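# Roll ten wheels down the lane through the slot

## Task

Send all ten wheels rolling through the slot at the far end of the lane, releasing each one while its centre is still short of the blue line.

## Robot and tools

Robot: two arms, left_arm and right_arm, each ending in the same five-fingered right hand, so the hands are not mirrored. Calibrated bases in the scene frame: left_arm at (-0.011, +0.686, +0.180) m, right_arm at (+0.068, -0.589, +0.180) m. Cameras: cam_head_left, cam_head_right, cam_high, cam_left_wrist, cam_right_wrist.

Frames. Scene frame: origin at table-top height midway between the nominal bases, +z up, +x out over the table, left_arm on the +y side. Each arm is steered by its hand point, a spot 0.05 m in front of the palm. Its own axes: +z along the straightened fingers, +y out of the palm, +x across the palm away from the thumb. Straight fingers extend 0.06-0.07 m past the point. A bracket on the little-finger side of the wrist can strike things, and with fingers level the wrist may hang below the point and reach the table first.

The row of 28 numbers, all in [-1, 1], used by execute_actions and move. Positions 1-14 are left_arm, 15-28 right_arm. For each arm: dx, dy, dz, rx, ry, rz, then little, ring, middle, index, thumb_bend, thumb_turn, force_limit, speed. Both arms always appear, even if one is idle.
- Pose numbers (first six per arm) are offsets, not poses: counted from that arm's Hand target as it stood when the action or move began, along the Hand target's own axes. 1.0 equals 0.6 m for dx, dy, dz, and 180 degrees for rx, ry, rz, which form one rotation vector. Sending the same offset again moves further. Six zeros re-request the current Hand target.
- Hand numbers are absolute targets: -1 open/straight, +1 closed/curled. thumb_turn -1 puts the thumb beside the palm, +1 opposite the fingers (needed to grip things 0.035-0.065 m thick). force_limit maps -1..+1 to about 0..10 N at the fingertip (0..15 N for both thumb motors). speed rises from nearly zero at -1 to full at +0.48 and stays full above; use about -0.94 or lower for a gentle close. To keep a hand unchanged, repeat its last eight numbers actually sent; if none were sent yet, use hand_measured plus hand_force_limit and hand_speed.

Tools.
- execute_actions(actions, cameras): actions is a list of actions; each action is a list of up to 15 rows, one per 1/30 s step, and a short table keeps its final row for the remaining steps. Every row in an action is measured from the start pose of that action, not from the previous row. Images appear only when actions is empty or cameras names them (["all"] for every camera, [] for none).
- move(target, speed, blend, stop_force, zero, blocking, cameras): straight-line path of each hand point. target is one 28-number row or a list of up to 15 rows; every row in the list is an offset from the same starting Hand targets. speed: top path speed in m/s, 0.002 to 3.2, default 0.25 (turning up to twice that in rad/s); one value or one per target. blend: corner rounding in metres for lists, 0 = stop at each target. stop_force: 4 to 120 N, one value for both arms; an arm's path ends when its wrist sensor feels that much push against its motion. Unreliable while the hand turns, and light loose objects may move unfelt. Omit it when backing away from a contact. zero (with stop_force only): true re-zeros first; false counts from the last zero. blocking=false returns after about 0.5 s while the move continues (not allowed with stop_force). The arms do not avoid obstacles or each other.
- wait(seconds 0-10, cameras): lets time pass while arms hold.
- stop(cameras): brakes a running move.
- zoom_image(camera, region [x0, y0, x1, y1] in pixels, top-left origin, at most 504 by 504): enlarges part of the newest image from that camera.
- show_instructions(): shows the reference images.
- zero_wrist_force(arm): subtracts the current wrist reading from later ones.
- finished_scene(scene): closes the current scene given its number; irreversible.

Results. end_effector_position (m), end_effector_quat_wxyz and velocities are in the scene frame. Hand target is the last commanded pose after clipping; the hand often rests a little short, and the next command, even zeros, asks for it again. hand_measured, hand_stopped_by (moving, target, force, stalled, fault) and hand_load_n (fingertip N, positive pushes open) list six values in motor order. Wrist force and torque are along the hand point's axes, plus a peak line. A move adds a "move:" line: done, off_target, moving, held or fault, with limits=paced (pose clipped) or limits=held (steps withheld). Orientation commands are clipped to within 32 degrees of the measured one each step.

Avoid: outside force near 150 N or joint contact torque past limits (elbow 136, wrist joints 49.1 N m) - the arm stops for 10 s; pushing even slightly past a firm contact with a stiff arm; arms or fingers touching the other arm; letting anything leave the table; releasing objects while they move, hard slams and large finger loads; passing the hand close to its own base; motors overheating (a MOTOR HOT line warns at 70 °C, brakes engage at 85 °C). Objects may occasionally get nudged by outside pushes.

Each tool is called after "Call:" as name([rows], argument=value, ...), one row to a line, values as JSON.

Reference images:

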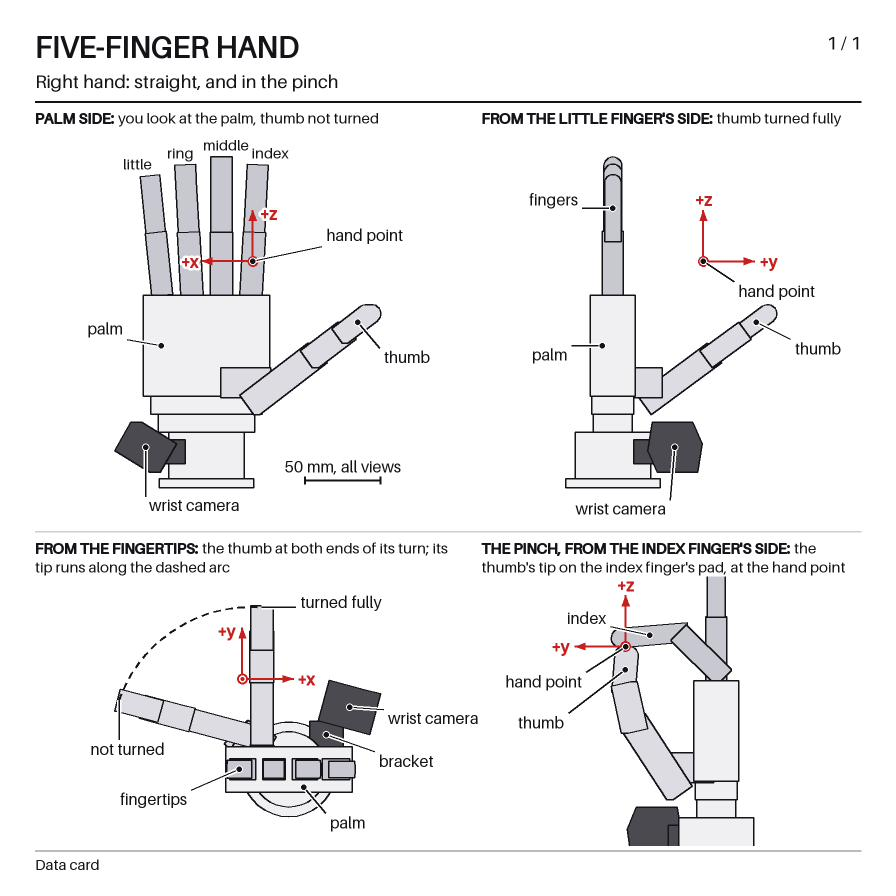

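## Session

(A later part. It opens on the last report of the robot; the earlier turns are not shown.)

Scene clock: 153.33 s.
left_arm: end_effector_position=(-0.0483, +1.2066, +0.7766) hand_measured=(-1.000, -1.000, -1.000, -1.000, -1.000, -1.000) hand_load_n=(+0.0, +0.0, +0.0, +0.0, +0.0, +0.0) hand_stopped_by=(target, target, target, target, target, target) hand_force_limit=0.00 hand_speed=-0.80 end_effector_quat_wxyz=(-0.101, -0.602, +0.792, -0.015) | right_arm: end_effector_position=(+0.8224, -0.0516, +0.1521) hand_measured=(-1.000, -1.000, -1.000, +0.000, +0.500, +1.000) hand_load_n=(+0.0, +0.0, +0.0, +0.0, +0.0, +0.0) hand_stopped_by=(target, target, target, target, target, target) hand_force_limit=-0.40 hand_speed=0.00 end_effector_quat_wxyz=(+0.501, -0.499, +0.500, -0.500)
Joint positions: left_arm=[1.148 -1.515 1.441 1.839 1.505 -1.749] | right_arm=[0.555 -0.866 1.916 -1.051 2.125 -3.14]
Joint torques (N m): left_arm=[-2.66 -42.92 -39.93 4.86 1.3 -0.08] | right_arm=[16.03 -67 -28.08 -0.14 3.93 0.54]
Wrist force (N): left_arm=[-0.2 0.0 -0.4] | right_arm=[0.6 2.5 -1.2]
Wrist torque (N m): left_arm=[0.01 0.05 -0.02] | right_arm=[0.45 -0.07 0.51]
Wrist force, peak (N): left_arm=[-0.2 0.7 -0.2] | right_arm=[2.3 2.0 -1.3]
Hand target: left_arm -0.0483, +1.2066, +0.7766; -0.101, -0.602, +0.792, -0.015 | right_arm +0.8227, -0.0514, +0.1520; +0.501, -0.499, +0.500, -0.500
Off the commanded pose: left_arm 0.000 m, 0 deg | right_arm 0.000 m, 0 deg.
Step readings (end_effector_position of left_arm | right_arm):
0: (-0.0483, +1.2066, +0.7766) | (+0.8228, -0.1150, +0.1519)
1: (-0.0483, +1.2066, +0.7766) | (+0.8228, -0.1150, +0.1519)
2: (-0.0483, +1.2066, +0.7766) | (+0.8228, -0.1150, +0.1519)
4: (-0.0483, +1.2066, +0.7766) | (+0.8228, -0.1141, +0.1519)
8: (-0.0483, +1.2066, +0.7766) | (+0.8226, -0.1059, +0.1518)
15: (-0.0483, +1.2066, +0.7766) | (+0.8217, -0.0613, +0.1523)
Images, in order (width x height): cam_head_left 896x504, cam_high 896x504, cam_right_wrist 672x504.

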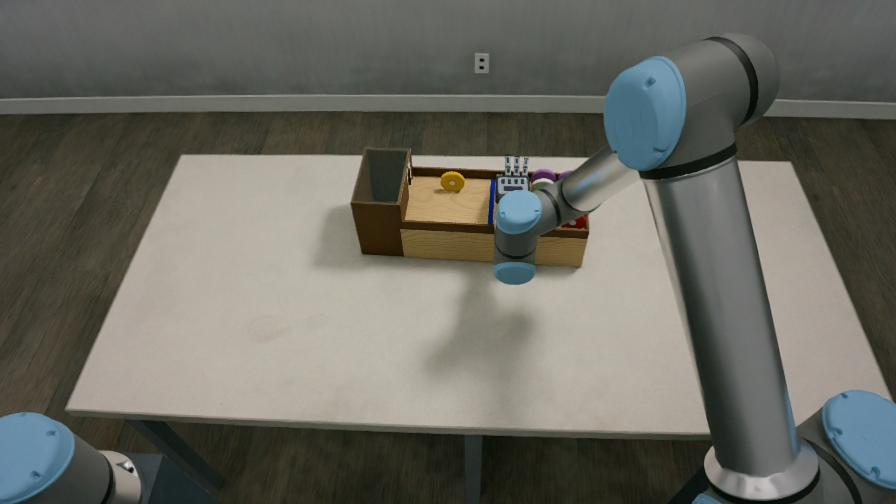

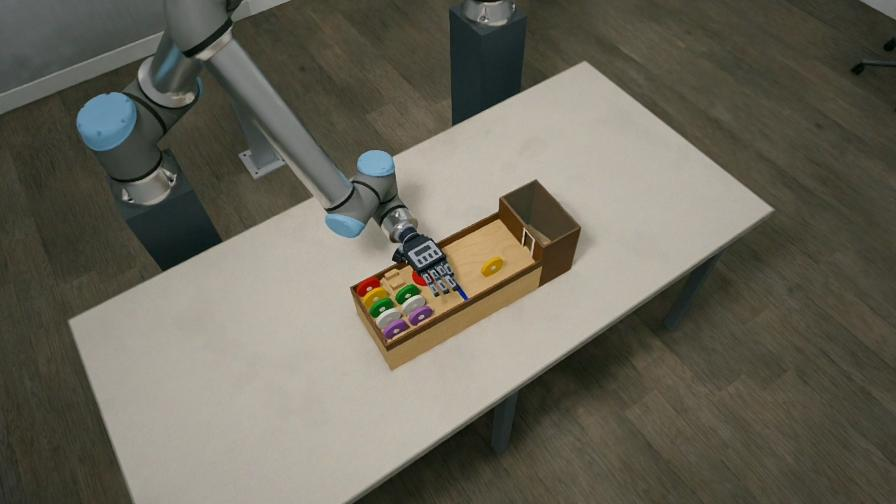

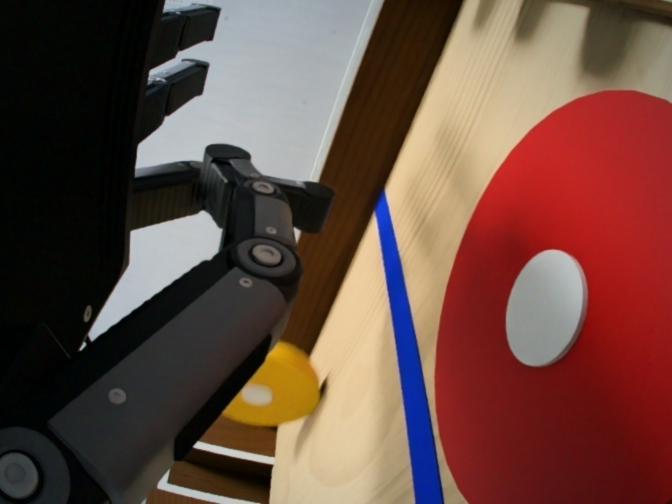

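Call:
wait(seconds=0.7, cameras=["cam_high", "cam_head_left", "cam_right_wrist"])

Call:
zoom_image(camera="cam_high", region=[380, 170, 600, 310])

Scene clock: 154.23 s.
left_arm: end_effector_position=(-0.0483, +1.2066, +0.7766) hand_measured=(-1.000, -1.000, -1.000, -1.000, -1.000, -1.000) hand_load_n=(+0.0, +0.0, +0.0, +0.0, +0.0, +0.0) hand_stopped_by=(target, target, target, target, target, target) hand_force_limit=0.00 hand_speed=-0.80 end_effector_quat_wxyz=(-0.101, -0.602, +0.792, -0.015) | right_arm: end_effector_position=(+0.8225, -0.0515, +0.1521) hand_measured=(-1.000, -1.000, -1.000, +0.000, +0.500, +1.000) hand_load_n=(+0.0, +0.0, +0.0, +0.0, +0.0, +0.0) hand_stopped_by=(target, target, target, target, target, target) hand_force_limit=-0.40 hand_speed=0.00 end_effector_quat_wxyz=(+0.501, -0.499, +0.500, -0.500)
Joint positions: left_arm=[1.148 -1.515 1.441 1.839 1.505 -1.749] | right_arm=[0.555 -0.866 1.916 -1.051 2.125 -3.14]
Joint torques (N m): left_arm=[-1.22 -41.85 -40.39 4.99 1.38 -0.42] | right_arm=[15.08 -66.56 -29.58 0.21 4.26 0.79]
Wrist force (N): left_arm=[0.1 0.1 0.2] | right_arm=[0.5 2.5 -1.0]
Wrist torque (N m): left_arm=[0.00 -0.01 0.01] | right_arm=[0.45 -0.07 0.51]
Wrist force, peak (N): left_arm=[0.1 1.0 0.1] | right_arm=[0.3 2.8 -1.1]
Hand target: left_arm -0.0483, +1.2066, +0.7766; -0.101, -0.602, +0.792, -0.015 | right_arm +0.8227, -0.0514, +0.1520; +0.501, -0.499, +0.500, -0.500
Off the commanded pose: left_arm 0.000 m, 0 deg | right_arm 0.000 m, 0 deg.
wait: 0.70 s; at rest from the start
Images, in order (width x height): cam_head_left 896x504, cam_high 896x504, cam_right_wrist 672x504.

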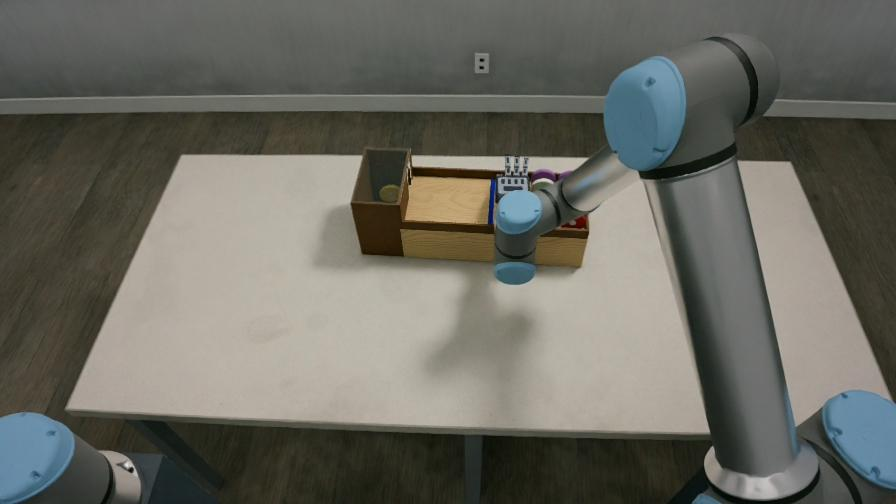

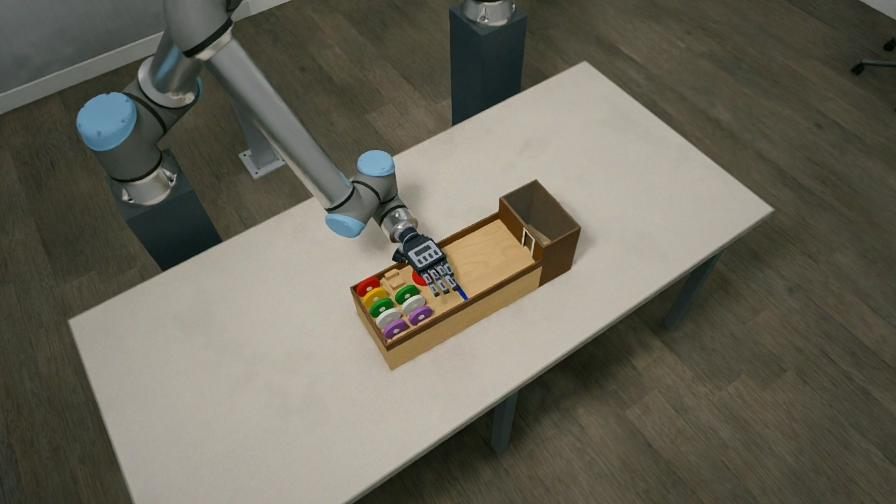

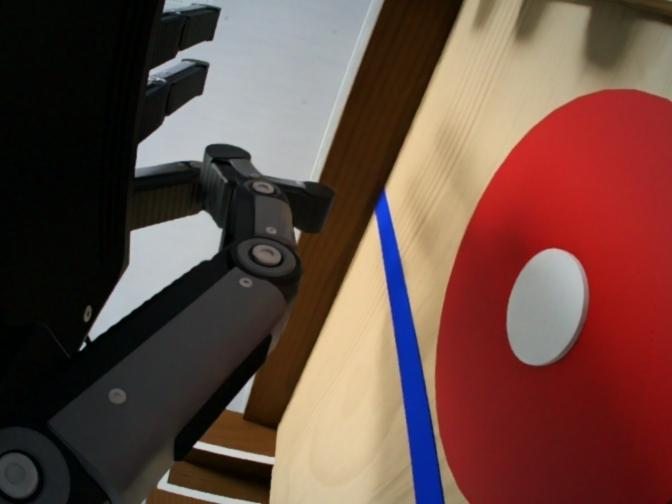

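Scaled by 2.291.

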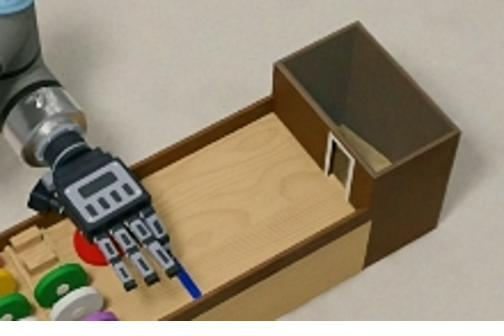

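Call:
move([
  [0,0,0,0,0,0,-1,-1,-1,-1,-1,-1,0,-0.8,0,-0.1133,0,0,0,0,-1,-1,-1,0,0.5,1,-0.4,0],
  [0,0,0,0,0,0,-1,-1,-1,-1,-1,-1,0,-0.8,0.181,-0.1133,-0.0573,0,0,0,-1,-1,-0.08,-0.08,-0.17,1,-0.4,0],
], speed=0.25, blend=[0.02, 0], cameras=["cam_right_wrist", "cam_head_left"])

Call:
zoom_image(camera="cam_head_left", region=[330, 130, 610, 280])

Scene clock: 157.27 s.
left_arm: end_effector_position=(-0.0483, +1.2066, +0.7766) hand_measured=(-1.000, -1.000, -1.000, -1.000, -1.000, -1.000) hand_load_n=(+0.0, +0.0, +0.0, +0.0, +0.0, +0.0) hand_stopped_by=(target, target, target, target, target, target) hand_force_limit=0.00 hand_speed=-0.80 end_effector_quat_wxyz=(-0.101, -0.602, +0.792, -0.015) | right_arm: end_effector_position=(+0.7883, -0.1602, +0.2197) hand_measured=(-1.000, -1.000, -0.080, -0.080, -0.170, +1.000) hand_load_n=(-0.5, +0.0, +0.0, +0.0, +0.0, +0.0) hand_stopped_by=(target, target, target, target, target, target) hand_force_limit=-0.40 hand_speed=0.00 end_effector_quat_wxyz=(+0.501, -0.499, +0.500, -0.500)
Joint positions: left_arm=[1.148 -1.515 1.441 1.839 1.505 -1.749] | right_arm=[0.429 -1.066 2.122 -1.057 1.999 -3.14]
Joint torques (N m): left_arm=[0.18 -45.13 -40.09 4.79 1.51 -0.38] | right_arm=[-7.69 -79.2 -17.05 -3.12 -3.35 -2.81]
Wrist force (N): left_arm=[0.1 0.1 -0.4] | right_arm=[0.4 2.3 -1.3]
Wrist torque (N m): left_arm=[0.04 0.00 0.00] | right_arm=[0.43 -0.04 0.27]
Wrist force, peak (N): left_arm=[1.1 0.1 0.3] | right_arm=[0.7 4.3 -1.4]
Hand target: left_arm -0.0483, +1.2066, +0.7766; -0.101, -0.602, +0.792, -0.015 | right_arm +0.7883, -0.1602, +0.2197; +0.501, -0.499, +0.500, -0.500
Off the commanded pose: left_arm 0.000 m, 0 deg | right_arm 0.000 m, 0 deg.
move: done
Images, in order (width x height): cam_head_left 896x504, cam_right_wrist 672x504.

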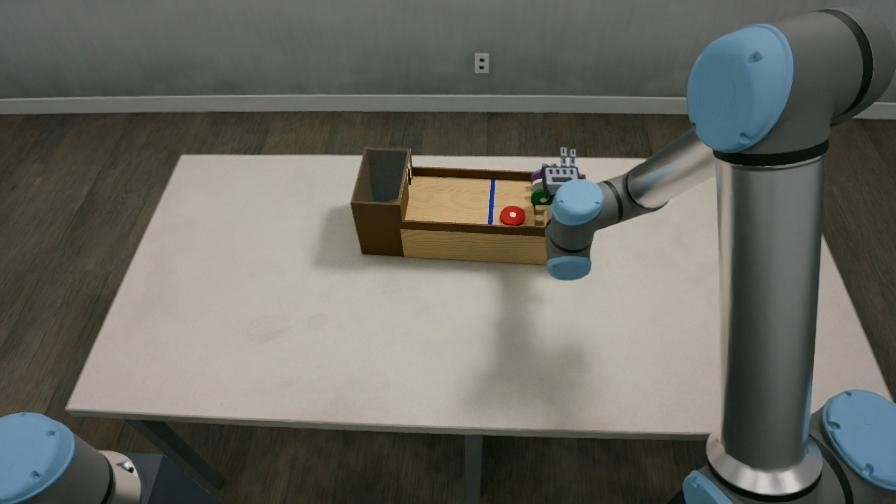

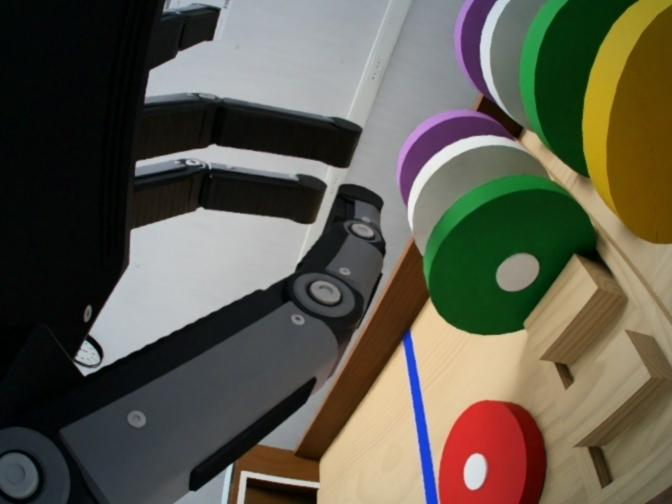

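Scaled by 1.800.

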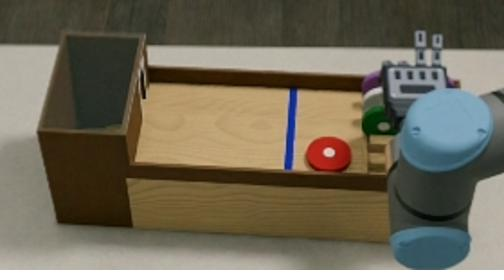

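Call:
move([
  [0,0,0,0,0,0,-1,-1,-1,-1,-1,-1,0,-0.8,0,0.05,0,0,0,0,-1,-1,-0.08,-0.08,-0.17,1,-0.4,0],
  [0,0,0,0,0,0,-1,-1,-1,-1,-1,-1,0,-0.8,0,0.1045,0,0,0,0,-1,-1,-0.08,-0.08,-0.17,1,-0.4,0],
], speed=[0.15, 0.03], stop_force=5)

Call:
move(target=[0,0,0,0,0,0,-1,-1,-1,-1,-1,-1,0,-0.8,0,0,0,0,0,0,-1,-1,0.35,0.35,0.3,1,-0.4,-0.93], speed=0.05, cameras=["cam_right_wrist"])

Scene clock: 159.97 s.
left_arm: end_effector_position=(-0.0483, +1.2066, +0.7766) hand_measured=(-1.000, -1.000, -1.000, -1.000, -1.000, -1.000) hand_load_n=(+0.0, +0.0, +0.0, +0.0, +0.0, +0.0) hand_stopped_by=(target, target, target, target, target, target) hand_force_limit=0.00 hand_speed=-0.80 end_effector_quat_wxyz=(-0.101, -0.602, +0.792, -0.015) | right_arm: end_effector_position=(+0.7884, -0.1600, +0.1570) hand_measured=(-1.000, -1.000, -0.080, -0.080, -0.170, +1.000) hand_load_n=(+0.0, -0.5, +0.0, +0.0, +0.5, +0.0) hand_stopped_by=(target, target, target, target, target, target) hand_force_limit=-0.40 hand_speed=0.00 end_effector_quat_wxyz=(+0.501, -0.499, +0.500, -0.500)
Joint positions: left_arm=[1.148 -1.515 1.441 1.839 1.505 -1.749] | right_arm=[0.429 -0.958 2.123 -1.166 1.999 -3.14]
Joint torques (N m): left_arm=[-2.19 -43.21 -40.54 4.71 0.94 -0.73] | right_arm=[14.77 -55.06 -25.13 -4.3 3.66 -2.51]
Wrist force (N): left_arm=[0.0 0.2 -0.1] | right_arm=[0.5 2.4 -1.2]
Wrist torque (N m): left_arm=[0.04 0.01 0.01] | right_arm=[0.45 -0.06 0.28]
Wrist force, peak (N): left_arm=[-0.1 1.0 -0.1] | right_arm=[0.7 3.6 -1.6]
Hand target: left_arm -0.0483, +1.2066, +0.7766; -0.101, -0.602, +0.792, -0.015 | right_arm +0.7884, -0.1600, +0.1570; +0.501, -0.499, +0.500, -0.500
Off the commanded pose: left_arm 0.000 m, 0 deg | right_arm 0.000 m, 0 deg.
move: done

Scene clock: 161.03 s.
left_arm: end_effector_position=(-0.0483, +1.2066, +0.7766) hand_measured=(-1.000, -1.000, -1.000, -1.000, -1.000, -1.000) hand_load_n=(+0.0, +0.0, +0.0, +0.0, +0.0, +0.0) hand_stopped_by=(target, target, target, target, target, target) hand_force_limit=0.00 hand_speed=-0.80 end_effector_quat_wxyz=(-0.101, -0.602, +0.792, -0.015) | right_arm: end_effector_position=(+0.7884, -0.1600, +0.1570) hand_measured=(-1.000, -1.000, +0.076, +0.068, -0.092, +1.000) hand_load_n=(+0.0, +0.0, +4.0, +6.0, +4.5, +1.5) hand_stopped_by=(target, target, force, force, force, target) hand_force_limit=-0.40 hand_speed=-0.93 end_effector_quat_wxyz=(+0.501, -0.499, +0.500, -0.500)
Joint positions: left_arm=[1.148 -1.515 1.441 1.839 1.505 -1.749] | right_arm=[0.429 -0.958 2.123 -1.166 1.999 -3.14]
Joint torques (N m): left_arm=[-2.32 -43.31 -39.78 4.69 1.22 -0.46] | right_arm=[16.35 -58.57 -23.16 -3.32 3.57 -2.73]
Wrist force (N): left_arm=[0.2 -0.4 -0.2] | right_arm=[0.4 2.6 -1.1]
Wrist torque (N m): left_arm=[-0.04 -0.03 0.01] | right_arm=[0.47 -0.07 0.29]
Wrist force, peak (N): left_arm=[0.1 0.6 0.0] | right_arm=[0.4 2.5 -1.6]
Hand target: left_arm -0.0483, +1.2066, +0.7766; -0.101, -0.602, +0.792, -0.015 | right_arm +0.7884, -0.1600, +0.1570; +0.501, -0.499, +0.500, -0.500
Off the commanded pose: left_arm 0.000 m, 0 deg | right_arm 0.000 m, 0 deg.
move: done
Images, in order (width x height): cam_right_wrist 672x504.

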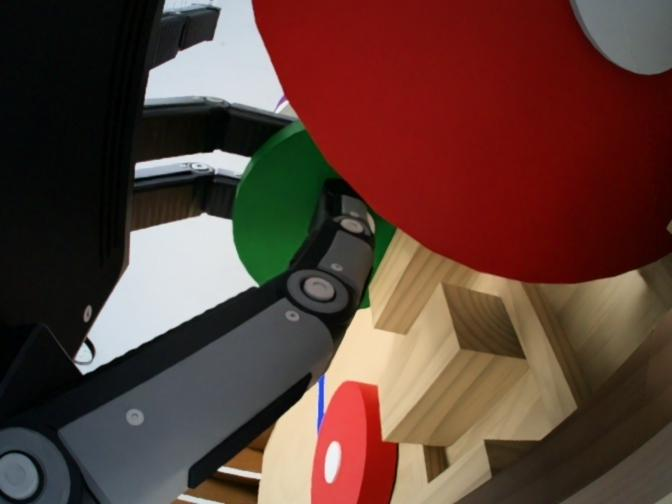

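Call:
move([
  [0,0,0,0,0,0,-1,-1,-1,-1,-1,-1,0,-0.8,0,-0.06,0,0,0,0,-1,-1,0.35,0.35,0.3,1,-0.4,-0.93],
  [0,0,0,0,0,0,-1,-1,-1,-1,-1,-1,0,-0.8,-0.1633,-0.06,0,0,0,0,-1,-1,0.35,0.35,0.3,1,-0.4,-0.93],
  [0,0,0,0,0,0,-1,-1,-1,-1,-1,-1,0,-0.8,-0.1633,-0.06,0.0872,0,0,0,-1,-1,0.35,0.35,0.3,1,-0.4,-0.93],
], speed=0.2, blend=[0.005, 0.02, 0])

Call:
move([
  [0,0,0,0,0,0,-1,-1,-1,-1,-1,-1,0,-0.8,0,0.05,0,0,0,0,-1,-1,0.35,0.35,0.3,1,-0.4,-0.93],
  [0,0,0,0,0,0,-1,-1,-1,-1,-1,-1,0,-0.8,0,0.07,0,0,0,0,-1,-1,0.35,0.35,0.3,1,-0.4,-0.93],
], speed=[0.12, 0.012], stop_force=4)

Call:
move(target=[0,0,0,0,0,0,-1,-1,-1,-1,-1,-1,0,-0.8,0,0,0,0,0,0,-1,-1,-0.08,-0.08,-0.2,1,-0.4,-0.85], speed=0.05, cameras=["cam_right_wrist", "cam_high"])

Call:
zoom_image(camera="cam_high", region=[340, 210, 492, 324])

Scene clock: 163.57 s.
left_arm: end_effector_position=(-0.0483, +1.2066, +0.7766) hand_measured=(-1.000, -1.000, -1.000, -1.000, -1.000, -1.000) hand_load_n=(+0.0, +0.0, +0.0, +0.0, +0.0, +0.0) hand_stopped_by=(target, target, target, target, target, target) hand_force_limit=0.00 hand_speed=-0.80 end_effector_quat_wxyz=(-0.101, -0.602, +0.792, -0.015) | right_arm: end_effector_position=(+0.8406, -0.0621, +0.1933) hand_measured=(-1.000, -1.000, +0.076, +0.068, -0.092, +1.000) hand_load_n=(+0.0, +0.0, +4.0, +6.0, +4.5, +1.5) hand_stopped_by=(target, target, force, force, force, target) hand_force_limit=-0.40 hand_speed=-0.93 end_effector_quat_wxyz=(+0.501, -0.499, +0.500, -0.500)
Joint positions: left_arm=[1.148 -1.515 1.441 1.839 1.505 -1.749] | right_arm=[0.529 -0.922 1.906 -0.984 2.099 -3.14]
Joint torques (N m): left_arm=[-0.86 -42.17 -40.51 5.22 1.4 -0.45] | right_arm=[-5.62 -66.33 -29.42 -0.18 -3.08 1.86]
Wrist force (N): left_arm=[0.3 0.2 0.0] | right_arm=[0.5 2.5 -0.9]
Wrist torque (N m): left_arm=[0.02 -0.04 0.01] | right_arm=[0.40 -0.07 0.40]
Wrist force, peak (N): left_arm=[-0.3 0.6 -0.6] | right_arm=[0.6 4.0 -1.3]
Hand target: left_arm -0.0483, +1.2066, +0.7766; -0.101, -0.602, +0.792, -0.015 | right_arm +0.8407, -0.0621, +0.1933; +0.501, -0.499, +0.500, -0.500
Off the commanded pose: left_arm 0.000 m, 0 deg | right_arm 0.000 m, 0 deg.
move: done

Scene clock: 165.47 s.
left_arm: end_effector_position=(-0.0483, +1.2066, +0.7766) hand_measured=(-1.000, -1.000, -1.000, -1.000, -1.000, -1.000) hand_load_n=(+0.0, +0.0, +0.0, +0.0, +0.0, +0.0) hand_stopped_by=(target, target, target, target, target, target) hand_force_limit=0.00 hand_speed=-0.80 end_effector_quat_wxyz=(-0.101, -0.602, +0.792, -0.015) | right_arm: end_effector_position=(+0.8407, -0.0620, +0.1573) hand_measured=(-1.000, -1.000, +0.076, +0.068, -0.092, +1.000) hand_load_n=(-0.5, +0.0, +4.0, +6.0, +3.0, +1.0) hand_stopped_by=(target, target, force, force, force, target) hand_force_limit=-0.40 hand_speed=-0.93 end_effector_quat_wxyz=(+0.501, -0.499, +0.500, -0.500)
Joint positions: left_arm=[1.148 -1.515 1.441 1.839 1.505 -1.749] | right_arm=[0.529 -0.869 1.905 -1.036 2.099 -3.14]
Joint torques (N m): left_arm=[-1.31 -41.9 -40.17 4.79 1.23 -0.4] | right_arm=[2.25 -87.56 -16.78 -0.12 1.42 -1.38]
Wrist force (N): left_arm=[-0.3 0.4 -0.1] | right_arm=[0.4 2.6 -0.9]
Wrist torque (N m): left_arm=[0.06 0.05 0.00] | right_arm=[0.43 -0.06 0.32]
Wrist force, peak (N): left_arm=[-0.8 0.3 0.3] | right_arm=[1.4 -5.6 -2.2]
Hand target: left_arm -0.0483, +1.2066, +0.7766; -0.101, -0.602, +0.792, -0.015 | right_arm +0.8407, -0.0620, +0.1573; +0.501, -0.499, +0.500, -0.500 (not the last commanded pose)
Off the commanded pose: left_arm 0.000 m, 0 deg | right_arm 0.006 m, 0 deg.
move: contact (right_arm); path passed 1 of 2 targets

Scene clock: 166.23 s.
left_arm: end_effector_position=(-0.0483, +1.2066, +0.7766) hand_measured=(-1.000, -1.000, -1.000, -1.000, -1.000, -1.000) hand_load_n=(+0.0, +0.0, +0.0, -0.5, -0.5, +0.0) hand_stopped_by=(target, target, target, target, target, target) hand_force_limit=0.00 hand_speed=-0.80 end_effector_quat_wxyz=(-0.101, -0.602, +0.792, -0.015) | right_arm: end_effector_position=(+0.8407, -0.0620, +0.1573) hand_measured=(-1.000, -1.000, -0.080, -0.080, -0.200, +1.000) hand_load_n=(+0.0, +0.0, +0.0, +0.0, +0.0, +0.0) hand_stopped_by=(target, target, target, target, target, target) hand_force_limit=-0.40 hand_speed=-0.85 end_effector_quat_wxyz=(+0.501, -0.499, +0.500, -0.500)
Joint positions: left_arm=[1.148 -1.515 1.441 1.839 1.505 -1.749] | right_arm=[0.529 -0.869 1.905 -1.036 2.099 -3.14]
Joint torques (N m): left_arm=[-2.41 -44.33 -40.93 4.73 1.16 -0.59] | right_arm=[2.39 -89.95 -17.63 -0.42 -0.21 -1.13]
Wrist force (N): left_arm=[0.2 -0.1 -0.1] | right_arm=[0.4 2.6 -1.2]
Wrist torque (N m): left_arm=[-0.01 -0.02 0.01] | right_arm=[0.47 -0.06 0.34]
Wrist force, peak (N): left_arm=[-0.4 0.9 -0.2] | right_arm=[0.5 2.9 -1.1]
Hand target: left_arm -0.0483, +1.2066, +0.7766; -0.101, -0.602, +0.792, -0.015 | right_arm +0.8407, -0.0620, +0.1573; +0.501, -0.499, +0.500, -0.500
Off the commanded pose: left_arm 0.000 m, 0 deg | right_arm 0.000 m, 0 deg.
move: done
Images, in order (width x height): cam_high 896x504, cam_right_wrist 672x504.

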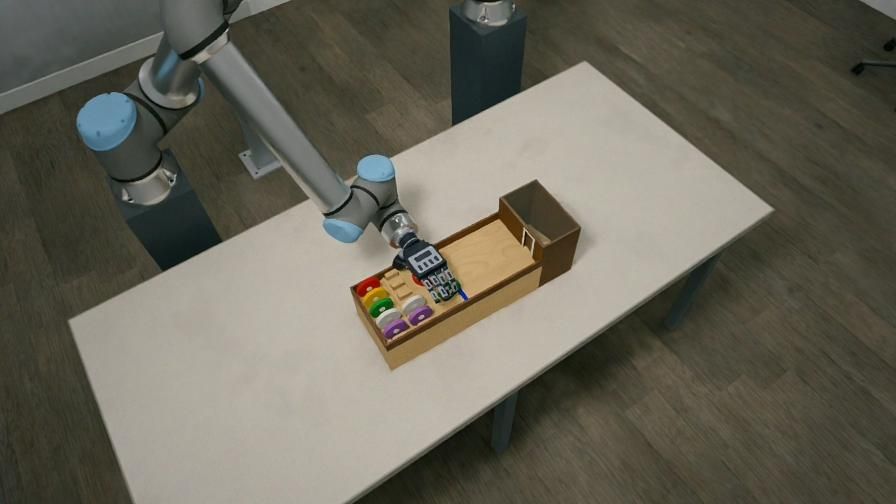

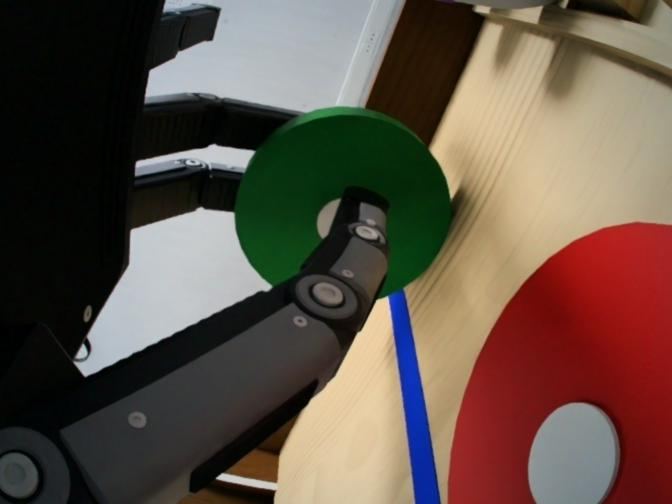

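Scaled by 3.316.

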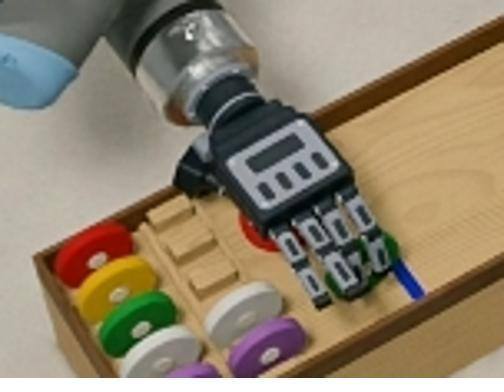

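Call:
move([
  [0,0,0,0,0,0,-1,-1,-1,-1,-1,-1,0,-0.8,0,-0.0963,0,0,0,0,-1,-1,-0.08,-0.08,-0.2,1,-0.4,-0.85],
  [0,0,0,0,0,0,-1,-1,-1,-1,-1,-1,0,-0.8,0.0885,-0.0963,-0.03,0,0,0,-1,-1,-1,0,0.5,1,-0.4,0.2],
  [0,0,0,0,0,0,-1,-1,-1,-1,-1,-1,0,-0.8,0.0885,0.0088,-0.03,0,0,0,-1,-1,-1,0,0.5,1,-0.4,0.2],
], speed=[0.2, 0.2, 0.15], blend=[0.02, 0, 0], cameras=["cam_right_wrist", "cam_high"])

Call:
zoom_image(camera="cam_high", region=[380, 250, 500, 330])

Scene clock: 169.67 s.
left_arm: end_effector_position=(-0.0483, +1.2066, +0.7766) hand_measured=(-1.000, -1.000, -1.000, -1.000, -1.000, -1.000) hand_load_n=(+0.0, +0.0, -0.5, +0.0, +0.0, +0.0) hand_stopped_by=(target, target, target, target, target, target) hand_force_limit=0.00 hand_speed=-0.80 end_effector_quat_wxyz=(-0.101, -0.602, +0.792, -0.015) | right_arm: end_effector_position=(+0.8227, -0.1152, +0.1520) hand_measured=(-1.000, -1.000, -1.000, +0.000, +0.500, +1.000) hand_load_n=(+0.0, +0.0, +0.0, +0.0, +0.5, +0.0) hand_stopped_by=(target, target, target, target, target, target) hand_force_limit=-0.40 hand_speed=0.20 end_effector_quat_wxyz=(+0.501, -0.499, +0.500, -0.500)
Joint positions: left_arm=[1.148 -1.515 1.441 1.839 1.505 -1.749] | right_arm=[0.471 -0.904 2.009 -1.105 2.041 -3.14]
Joint torques (N m): left_arm=[-0.01 -43.67 -41.16 5.04 1.47 -0.48] | right_arm=[13.15 -60.29 -27.53 -3.84 2.85 -3.29]
Wrist force (N): left_arm=[0.3 0.1 0.3] | right_arm=[0.6 2.1 -1.5]
Wrist torque (N m): left_arm=[0.01 -0.05 0.01] | right_arm=[0.41 -0.08 0.26]
Wrist force, peak (N): left_arm=[-0.9 0.3 -0.2] | right_arm=[0.3 4.0 -1.4]
Hand target: left_arm -0.0483, +1.2066, +0.7766; -0.101, -0.602, +0.792, -0.015 | right_arm +0.8227, -0.1151, +0.1519; +0.501, -0.499, +0.500, -0.500
Off the commanded pose: left_arm 0.000 m, 0 deg | right_arm 0.000 m, 0 deg.
move: done
Images, in order (width x height): cam_high 896x504, cam_right_wrist 672x504.

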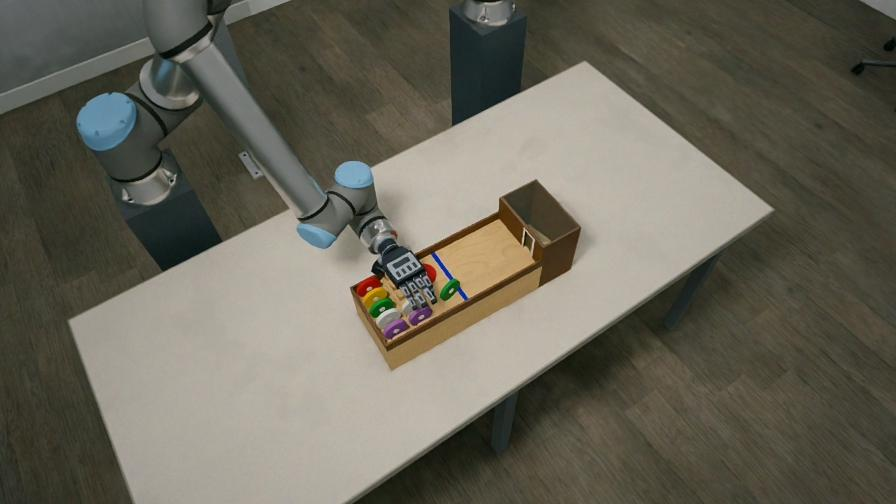

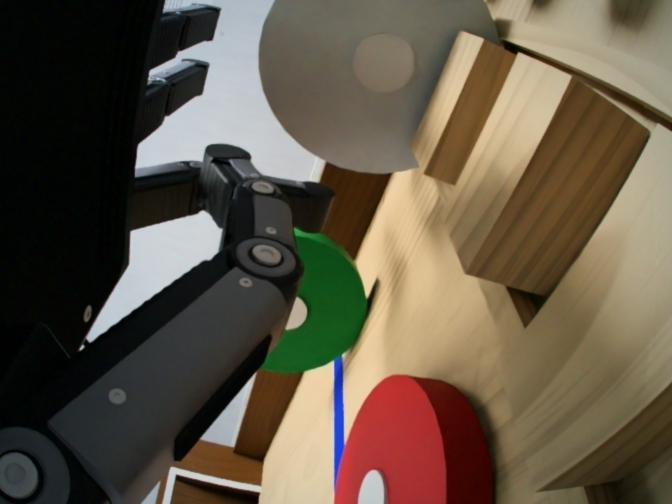

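Scaled by 4.200.

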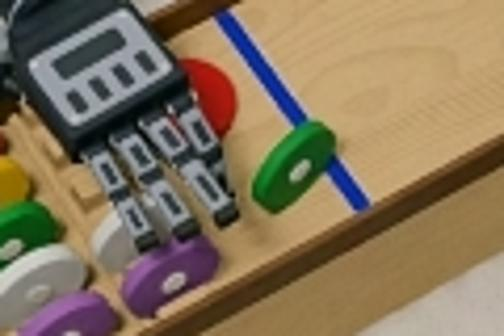

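Call:
zoom_image(camera="cam_right_wrist", region=[230, 200, 430, 400])

Scaled by 2.520 from the camera's 672x504 image, which has a finer 960x720 frame.

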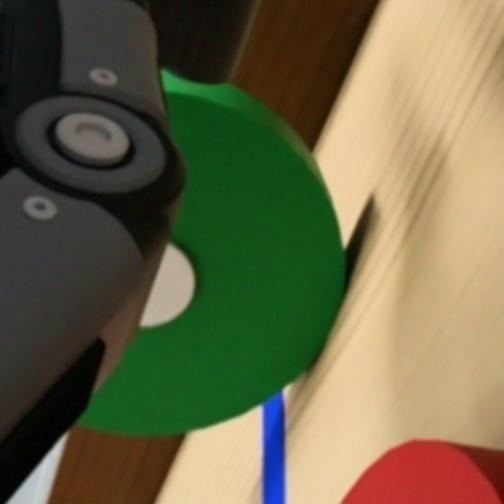

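Call:
move([
  [0,0,0,0,0,0,-1,-1,-1,-1,-1,-1,0,-0.8,0,-0.105,0,0,0,0,-1,-1,-1,0,0.5,1,-0.4,0.2],
  [0,0,0,0,0,0,-1,-1,-1,-1,-1,-1,0,-0.8,-0.0935,-0.105,0.03,0,0,0,-1,-1,-0.2,-0.2,-0.35,1,-0.4,0.2],
  [0,0,0,0,0,0,-1,-1,-1,-1,-1,-1,0,-0.8,-0.0935,-0.0083,0.03,0,0,0,-1,-1,-0.2,-0.2,-0.35,1,-0.4,0.2],
], speed=[0.2, 0.2, 0.1], cameras=["cam_right_wrist"])

Call:
move(target=[0,0,0,0,0,0,-1,-1,-1,-1,-1,-1,0,-0.8,0,0,0,0,0,0,-1,-1,0.35,0.35,0.3,1,-0.4,-0.93], speed=0.05, cameras=["cam_right_wrist"])

Scene clock: 176.63 s.
left_arm: end_effector_position=(-0.0483, +1.2066, +0.7766) hand_measured=(-1.000, -1.000, -1.000, -1.000, -1.000, -1.000) hand_load_n=(+0.0, +0.0, +0.0, +0.0, +0.0, +0.0) hand_stopped_by=(target, target, target, target, target, target) hand_force_limit=0.00 hand_speed=-0.80 end_effector_quat_wxyz=(-0.101, -0.602, +0.792, -0.015) | right_arm: end_effector_position=(+0.8407, -0.0590, +0.1571) hand_measured=(-1.000, -1.000, -0.200, -0.200, -0.350, +1.000) hand_load_n=(+0.0, +0.0, +0.0, +0.0, +0.5, +0.0) hand_stopped_by=(target, target, target, target, target, target) hand_force_limit=-0.40 hand_speed=0.20 end_effector_quat_wxyz=(+0.501, -0.499, +0.500, -0.500)
Joint positions: left_arm=[1.148 -1.515 1.441 1.839 1.505 -1.749] | right_arm=[0.532 -0.867 1.9 -1.034 2.102 -3.14]
Joint torques (N m): left_arm=[-1.13 -42.88 -40.3 4.83 1.49 -0.61] | right_arm=[14.74 -70.08 -29.8 -4.54 3.94 -1.81]
Wrist force (N): left_arm=[-0.1 0.1 0.0] | right_arm=[0.3 2.8 -1.2]
Wrist torque (N m): left_arm=[0.01 0.02 0.00] | right_arm=[0.49 -0.03 0.31]
Wrist force, peak (N): left_arm=[-0.9 0.2 0.6] | right_arm=[0.9 3.4 -1.3]
Hand target: left_arm -0.0483, +1.2066, +0.7766; -0.101, -0.602, +0.792, -0.015 | right_arm +0.8407, -0.0590, +0.1570; +0.501, -0.499, +0.500, -0.500
Off the commanded pose: left_arm 0.000 m, 0 deg | right_arm 0.000 m, 0 deg.
move: done
Images, in order (width x height): cam_right_wrist 672x504.

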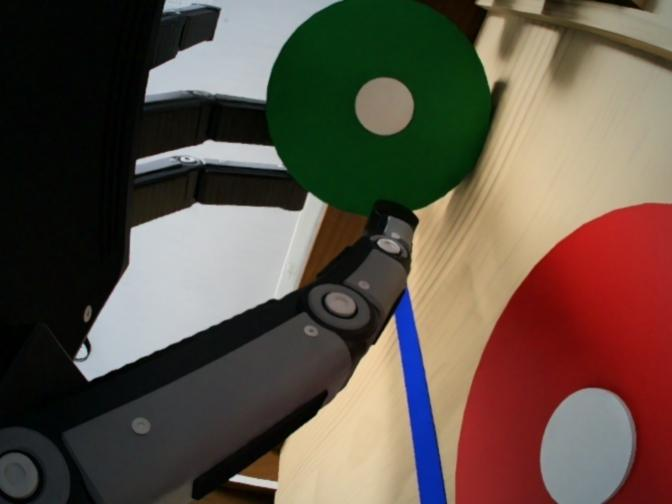

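Scene clock: 179.20 s.
left_arm: end_effector_position=(-0.0483, +1.2066, +0.7766) hand_measured=(-1.000, -1.000, -1.000, -1.000, -1.000, -1.000) hand_load_n=(+0.0, +0.0, +0.0, -0.5, +0.0, +0.0) hand_stopped_by=(target, target, target, target, target, target) hand_force_limit=0.00 hand_speed=-0.80 end_effector_quat_wxyz=(-0.101, -0.602, +0.792, -0.015) | right_arm: end_effector_position=(+0.8407, -0.0590, +0.1570) hand_measured=(-1.000, -1.000, +0.100, +0.252, -0.126, +1.000) hand_load_n=(+0.0, +0.0, +4.5, +3.0, +5.0, +1.0) hand_stopped_by=(target, target, force, force, force, target) hand_force_limit=-0.40 hand_speed=-0.93 end_effector_quat_wxyz=(+0.501, -0.499, +0.500, -0.500)
Joint positions: left_arm=[1.148 -1.515 1.441 1.839 1.505 -1.749] | right_arm=[0.532 -0.867 1.9 -1.034 2.102 -3.14]
Joint torques (N m): left_arm=[-0.21 -43.97 -41.2 4.92 1.41 -0.71] | right_arm=[11.89 -68.3 -28.18 -3.46 3.87 -3.03]
Wrist force (N): left_arm=[-0.6 0.1 -0.2] | right_arm=[0.4 2.8 -1.4]
Wrist torque (N m): left_arm=[0.03 0.11 -0.03] | right_arm=[0.49 -0.05 0.33]
Wrist force, peak (N): left_arm=[0.7 -0.2 -0.6] | right_arm=[0.4 2.8 -1.4]
Hand target: left_arm -0.0483, +1.2066, +0.7766; -0.101, -0.602, +0.792, -0.015 | right_arm +0.8407, -0.0590, +0.1570; +0.501, -0.499, +0.500, -0.500
Off the commanded pose: left_arm 0.000 m, 0 deg | right_arm 0.000 m, 0 deg.
move: done
Images, in order (width x height): cam_right_wrist 672x504.

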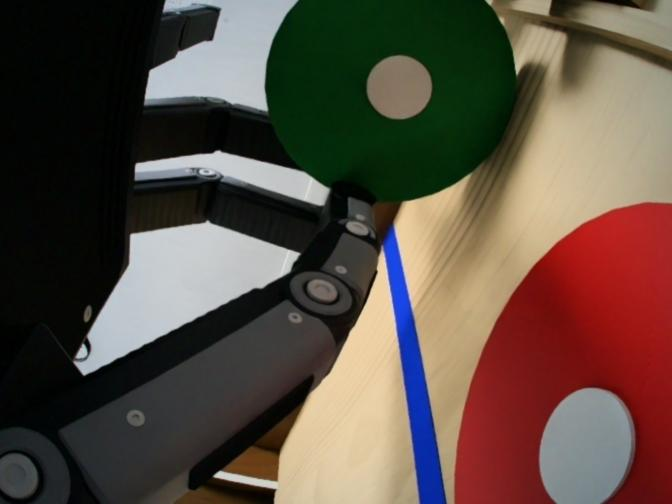

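Call:
move(target=[0,0,0,0,0,0,-1,-1,-1,-1,-1,-1,0,-0.8,0,0,0,0,0,0,-1,-1,-0.2,-0.2,-0.3,1,-0.4,-0.8], speed=0.05, cameras=["cam_right_wrist"])

Call:
move(target=[0,0,0,0,0,0,-1,-1,-1,-1,-1,-1,0,-0.8,0,-0.0967,0,0,0,0,-1,-1,-0.2,-0.2,-0.3,1,-0.4,-0.8], speed=0.2, cameras=["cam_right_wrist", "cam_high"])

Call:
zoom_image(camera="cam_high", region=[380, 250, 500, 330])

Scene clock: 181.23 s.
left_arm: end_effector_position=(-0.0483, +1.2066, +0.7766) hand_measured=(-1.000, -1.000, -1.000, -1.000, -1.000, -1.000) hand_load_n=(+0.0, +0.0, +0.0, -0.5, +0.0, +0.0) hand_stopped_by=(target, target, target, target, target, target) hand_force_limit=0.00 hand_speed=-0.80 end_effector_quat_wxyz=(-0.101, -0.602, +0.792, -0.015) | right_arm: end_effector_position=(+0.8407, -0.0590, +0.1570) hand_measured=(-1.000, -1.000, -0.200, -0.200, -0.300, +1.000) hand_load_n=(+0.0, +0.0, +0.0, +0.0, +0.0, +0.0) hand_stopped_by=(target, target, target, target, target, target) hand_force_limit=-0.40 hand_speed=-0.80 end_effector_quat_wxyz=(+0.501, -0.499, +0.500, -0.500)
Joint positions: left_arm=[1.148 -1.515 1.441 1.839 1.505 -1.749] | right_arm=[0.532 -0.867 1.9 -1.034 2.102 -3.14]
Joint torques (N m): left_arm=[-2.75 -41.67 -39.95 4.81 1.4 -0.47] | right_arm=[12.34 -67.37 -27.28 -3.44 3.3 -2.76]
Wrist force (N): left_arm=[-0.4 0.2 0.2] | right_arm=[0.3 2.2 -1.0]
Wrist torque (N m): left_arm=[0.01 0.07 -0.02] | right_arm=[0.40 -0.04 0.30]
Wrist force, peak (N): left_arm=[-0.1 1.0 0.0] | right_arm=[0.6 2.8 -1.6]
Hand target: left_arm -0.0483, +1.2066, +0.7766; -0.101, -0.602, +0.792, -0.015 | right_arm +0.8407, -0.0590, +0.1570; +0.501, -0.499, +0.500, -0.500
Off the commanded pose: left_arm 0.000 m, 0 deg | right_arm 0.000 m, 0 deg.
move: done
Images, in order (width x height): cam_right_wrist 672x504.

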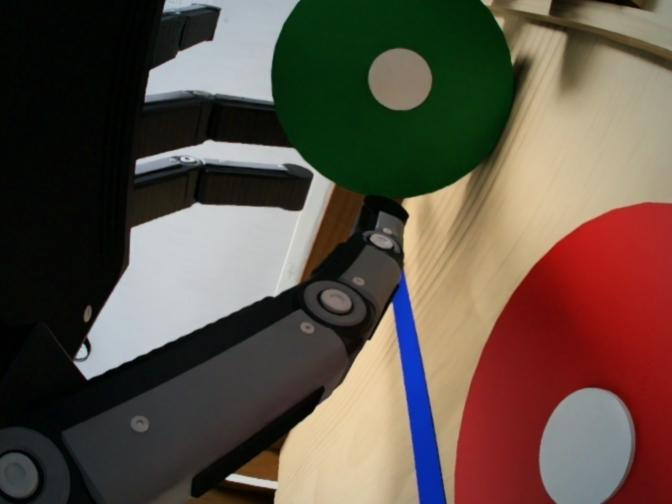

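Scene clock: 182.17 s.
left_arm: end_effector_position=(-0.0483, +1.2066, +0.7766) hand_measured=(-1.000, -1.000, -1.000, -1.000, -1.000, -1.000) hand_load_n=(+0.0, +0.0, +0.0, +0.0, +0.0, -0.5) hand_stopped_by=(target, target, target, target, target, target) hand_force_limit=0.00 hand_speed=-0.80 end_effector_quat_wxyz=(-0.101, -0.602, +0.792, -0.015) | right_arm: end_effector_position=(+0.8406, -0.0592, +0.2149) hand_measured=(-1.000, -1.000, -0.200, -0.200, -0.300, +1.000) hand_load_n=(+0.0, +0.0, +0.0, +0.0, +0.0, +0.0) hand_stopped_by=(target, target, target, target, target, target) hand_force_limit=-0.40 hand_speed=-0.80 end_effector_quat_wxyz=(+0.501, -0.499, +0.500, -0.500)
Joint positions: left_arm=[1.148 -1.515 1.441 1.839 1.505 -1.749] | right_arm=[0.532 -0.951 1.9 -0.95 2.102 -3.14]
Joint torques (N m): left_arm=[-0.63 -44.18 -40.93 4.56 1.49 -0.52] | right_arm=[-3.96 -83.94 -32.43 -0.48 -2.38 1.51]
Wrist force (N): left_arm=[0.1 0.1 0.0] | right_arm=[0.5 2.4 -1.3]
Wrist torque (N m): left_arm=[0.00 -0.02 0.00] | right_arm=[0.45 -0.06 0.40]
Wrist force, peak (N): left_arm=[-0.3 0.7 0.3] | right_arm=[0.3 3.5 -1.5]
Hand target: left_arm -0.0483, +1.2066, +0.7766; -0.101, -0.602, +0.792, -0.015 | right_arm +0.8407, -0.0592, +0.2150; +0.501, -0.499, +0.500, -0.500
Off the commanded pose: left_arm 0.000 m, 0 deg | right_arm 0.000 m, 0 deg.
move: done
Images, in order (width x height): cam_high 896x504, cam_right_wrist 672x504.

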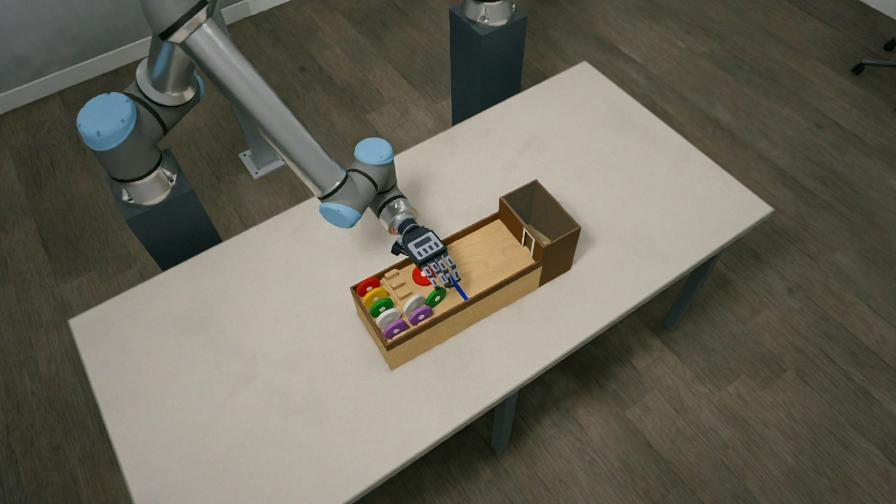

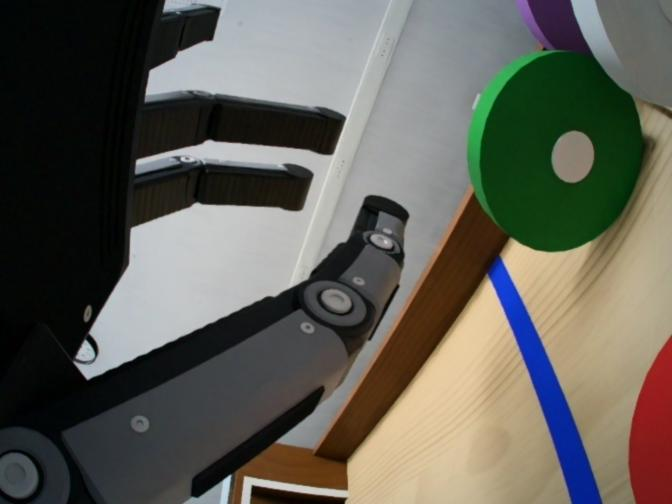

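Scaled by 4.200.

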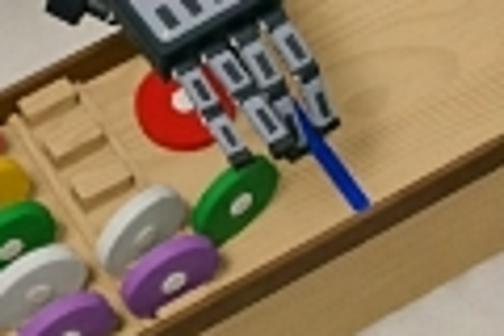

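Call:
move([
  [0,0,0,0,0,0,-1,-1,-1,-1,-1,-1,0,-0.8,0.073,0,0,0,0,0,-1,-1,-0.12,-0.12,-0.3,1,-0.4,-0.8],
  [0,0,0,0,0,0,-1,-1,-1,-1,-1,-1,0,-0.8,0.073,0.0967,0,0,0,0,-1,-1,-0.12,-0.12,-0.3,1,-0.4,-0.8],
], speed=[0.15, 0.08], cameras=["cam_right_wrist"])

Call:
move(target=[0,0,0,0,0,0,-1,-1,-1,-1,-1,-1,0,-0.8,0,0,0,0,0,0,-1,-1,0.35,0.35,0.3,1,-0.4,-0.93], speed=0.05, cameras=["cam_right_wrist"])

Scene clock: 185.47 s.
left_arm: end_effector_position=(-0.0483, +1.2066, +0.7766) hand_measured=(-1.000, -1.000, -1.000, -1.000, -1.000, -1.000) hand_load_n=(+0.0, +0.0, +0.0, +0.0, +0.0, +0.0) hand_stopped_by=(target, target, target, target, target, target) hand_force_limit=0.00 hand_speed=-0.80 end_effector_quat_wxyz=(-0.101, -0.602, +0.792, -0.015) | right_arm: end_effector_position=(+0.8407, -0.1029, +0.1570) hand_measured=(-1.000, -1.000, -0.120, -0.120, -0.300, +1.000) hand_load_n=(+0.0, -0.5, +0.0, +0.0, +0.0, +0.0) hand_stopped_by=(target, target, target, target, target, target) hand_force_limit=-0.40 hand_speed=-0.80 end_effector_quat_wxyz=(+0.501, -0.499, +0.500, -0.500)
Joint positions: left_arm=[1.148 -1.515 1.441 1.839 1.505 -1.749] | right_arm=[0.475 -0.894 1.964 -1.071 2.045 -3.14]
Joint torques (N m): left_arm=[-1.89 -42.55 -40.52 4.97 1.39 -0.29] | right_arm=[8.5 -64.09 -28 -3.75 1.45 -1.35]
Wrist force (N): left_arm=[0.2 -0.1 -0.1] | right_arm=[0.5 2.6 -1.3]
Wrist torque (N m): left_arm=[0.00 -0.02 0.01] | right_arm=[0.48 -0.08 0.33]
Wrist force, peak (N): left_arm=[-1.1 0.0 0.2] | right_arm=[0.6 3.1 -1.3]
Hand target: left_arm -0.0483, +1.2066, +0.7766; -0.101, -0.602, +0.792, -0.015 | right_arm +0.8407, -0.1028, +0.1569; +0.501, -0.499, +0.500, -0.500
Off the commanded pose: left_arm 0.000 m, 0 deg | right_arm 0.000 m, 0 deg.
move: done
Images, in order (width x height): cam_right_wrist 672x504.

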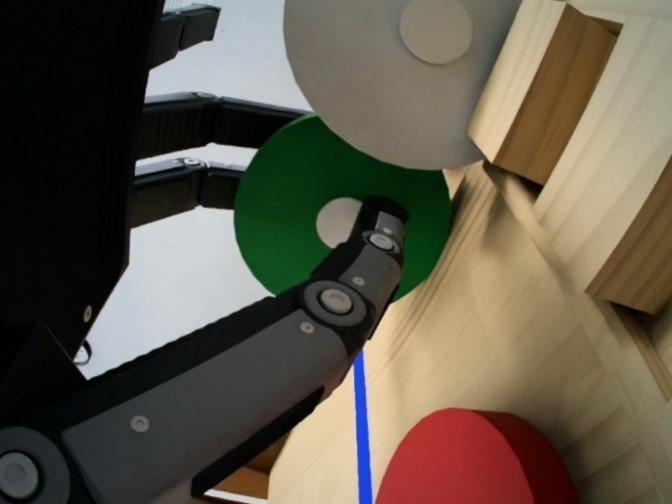

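Scene clock: 186.87 s.
left_arm: end_effector_position=(-0.0483, +1.2066, +0.7766) hand_measured=(-1.000, -1.000, -1.000, -1.000, -1.000, -1.000) hand_load_n=(+0.0, +0.0, +0.0, +0.0, +0.0, +0.0) hand_stopped_by=(target, target, target, target, target, target) hand_force_limit=0.00 hand_speed=-0.80 end_effector_quat_wxyz=(-0.101, -0.602, +0.792, -0.015) | right_arm: end_effector_position=(+0.8407, -0.1028, +0.1569) hand_measured=(-1.000, -1.000, +0.102, +0.096, -0.188, +1.000) hand_load_n=(+0.0, +0.0, +4.0, +3.5, +4.5, +1.5) hand_stopped_by=(target, target, force, force, force, target) hand_force_limit=-0.40 hand_speed=-0.93 end_effector_quat_wxyz=(+0.501, -0.499, +0.500, -0.500)
Joint positions: left_arm=[1.148 -1.515 1.441 1.839 1.505 -1.749] | right_arm=[0.475 -0.894 1.964 -1.071 2.045 -3.14]
Joint torques (N m): left_arm=[-2.11 -42.83 -41.35 5.1 1.56 -0.59] | right_arm=[12.02 -64.71 -26.41 -3.65 2.98 -1.72]
Wrist force (N): left_arm=[0.1 -0.1 -0.2] | right_arm=[0.7 1.0 -1.0]
Wrist torque (N m): left_arm=[-0.01 0.00 0.00] | right_arm=[0.42 -0.06 0.29]
Wrist force, peak (N): left_arm=[-1.1 0.1 0.2] | right_arm=[0.3 2.5 -1.4]
Hand target: left_arm -0.0483, +1.2066, +0.7766; -0.101, -0.602, +0.792, -0.015 | right_arm +0.8407, -0.1028, +0.1569; +0.501, -0.499, +0.500, -0.500
Off the commanded pose: left_arm 0.000 m, 0 deg | right_arm 0.000 m, 0 deg.
move: done
Images, in order (width x height): cam_right_wrist 672x504.

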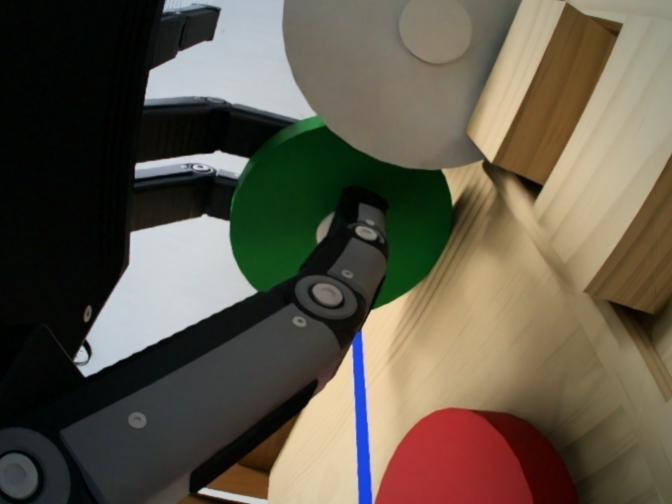

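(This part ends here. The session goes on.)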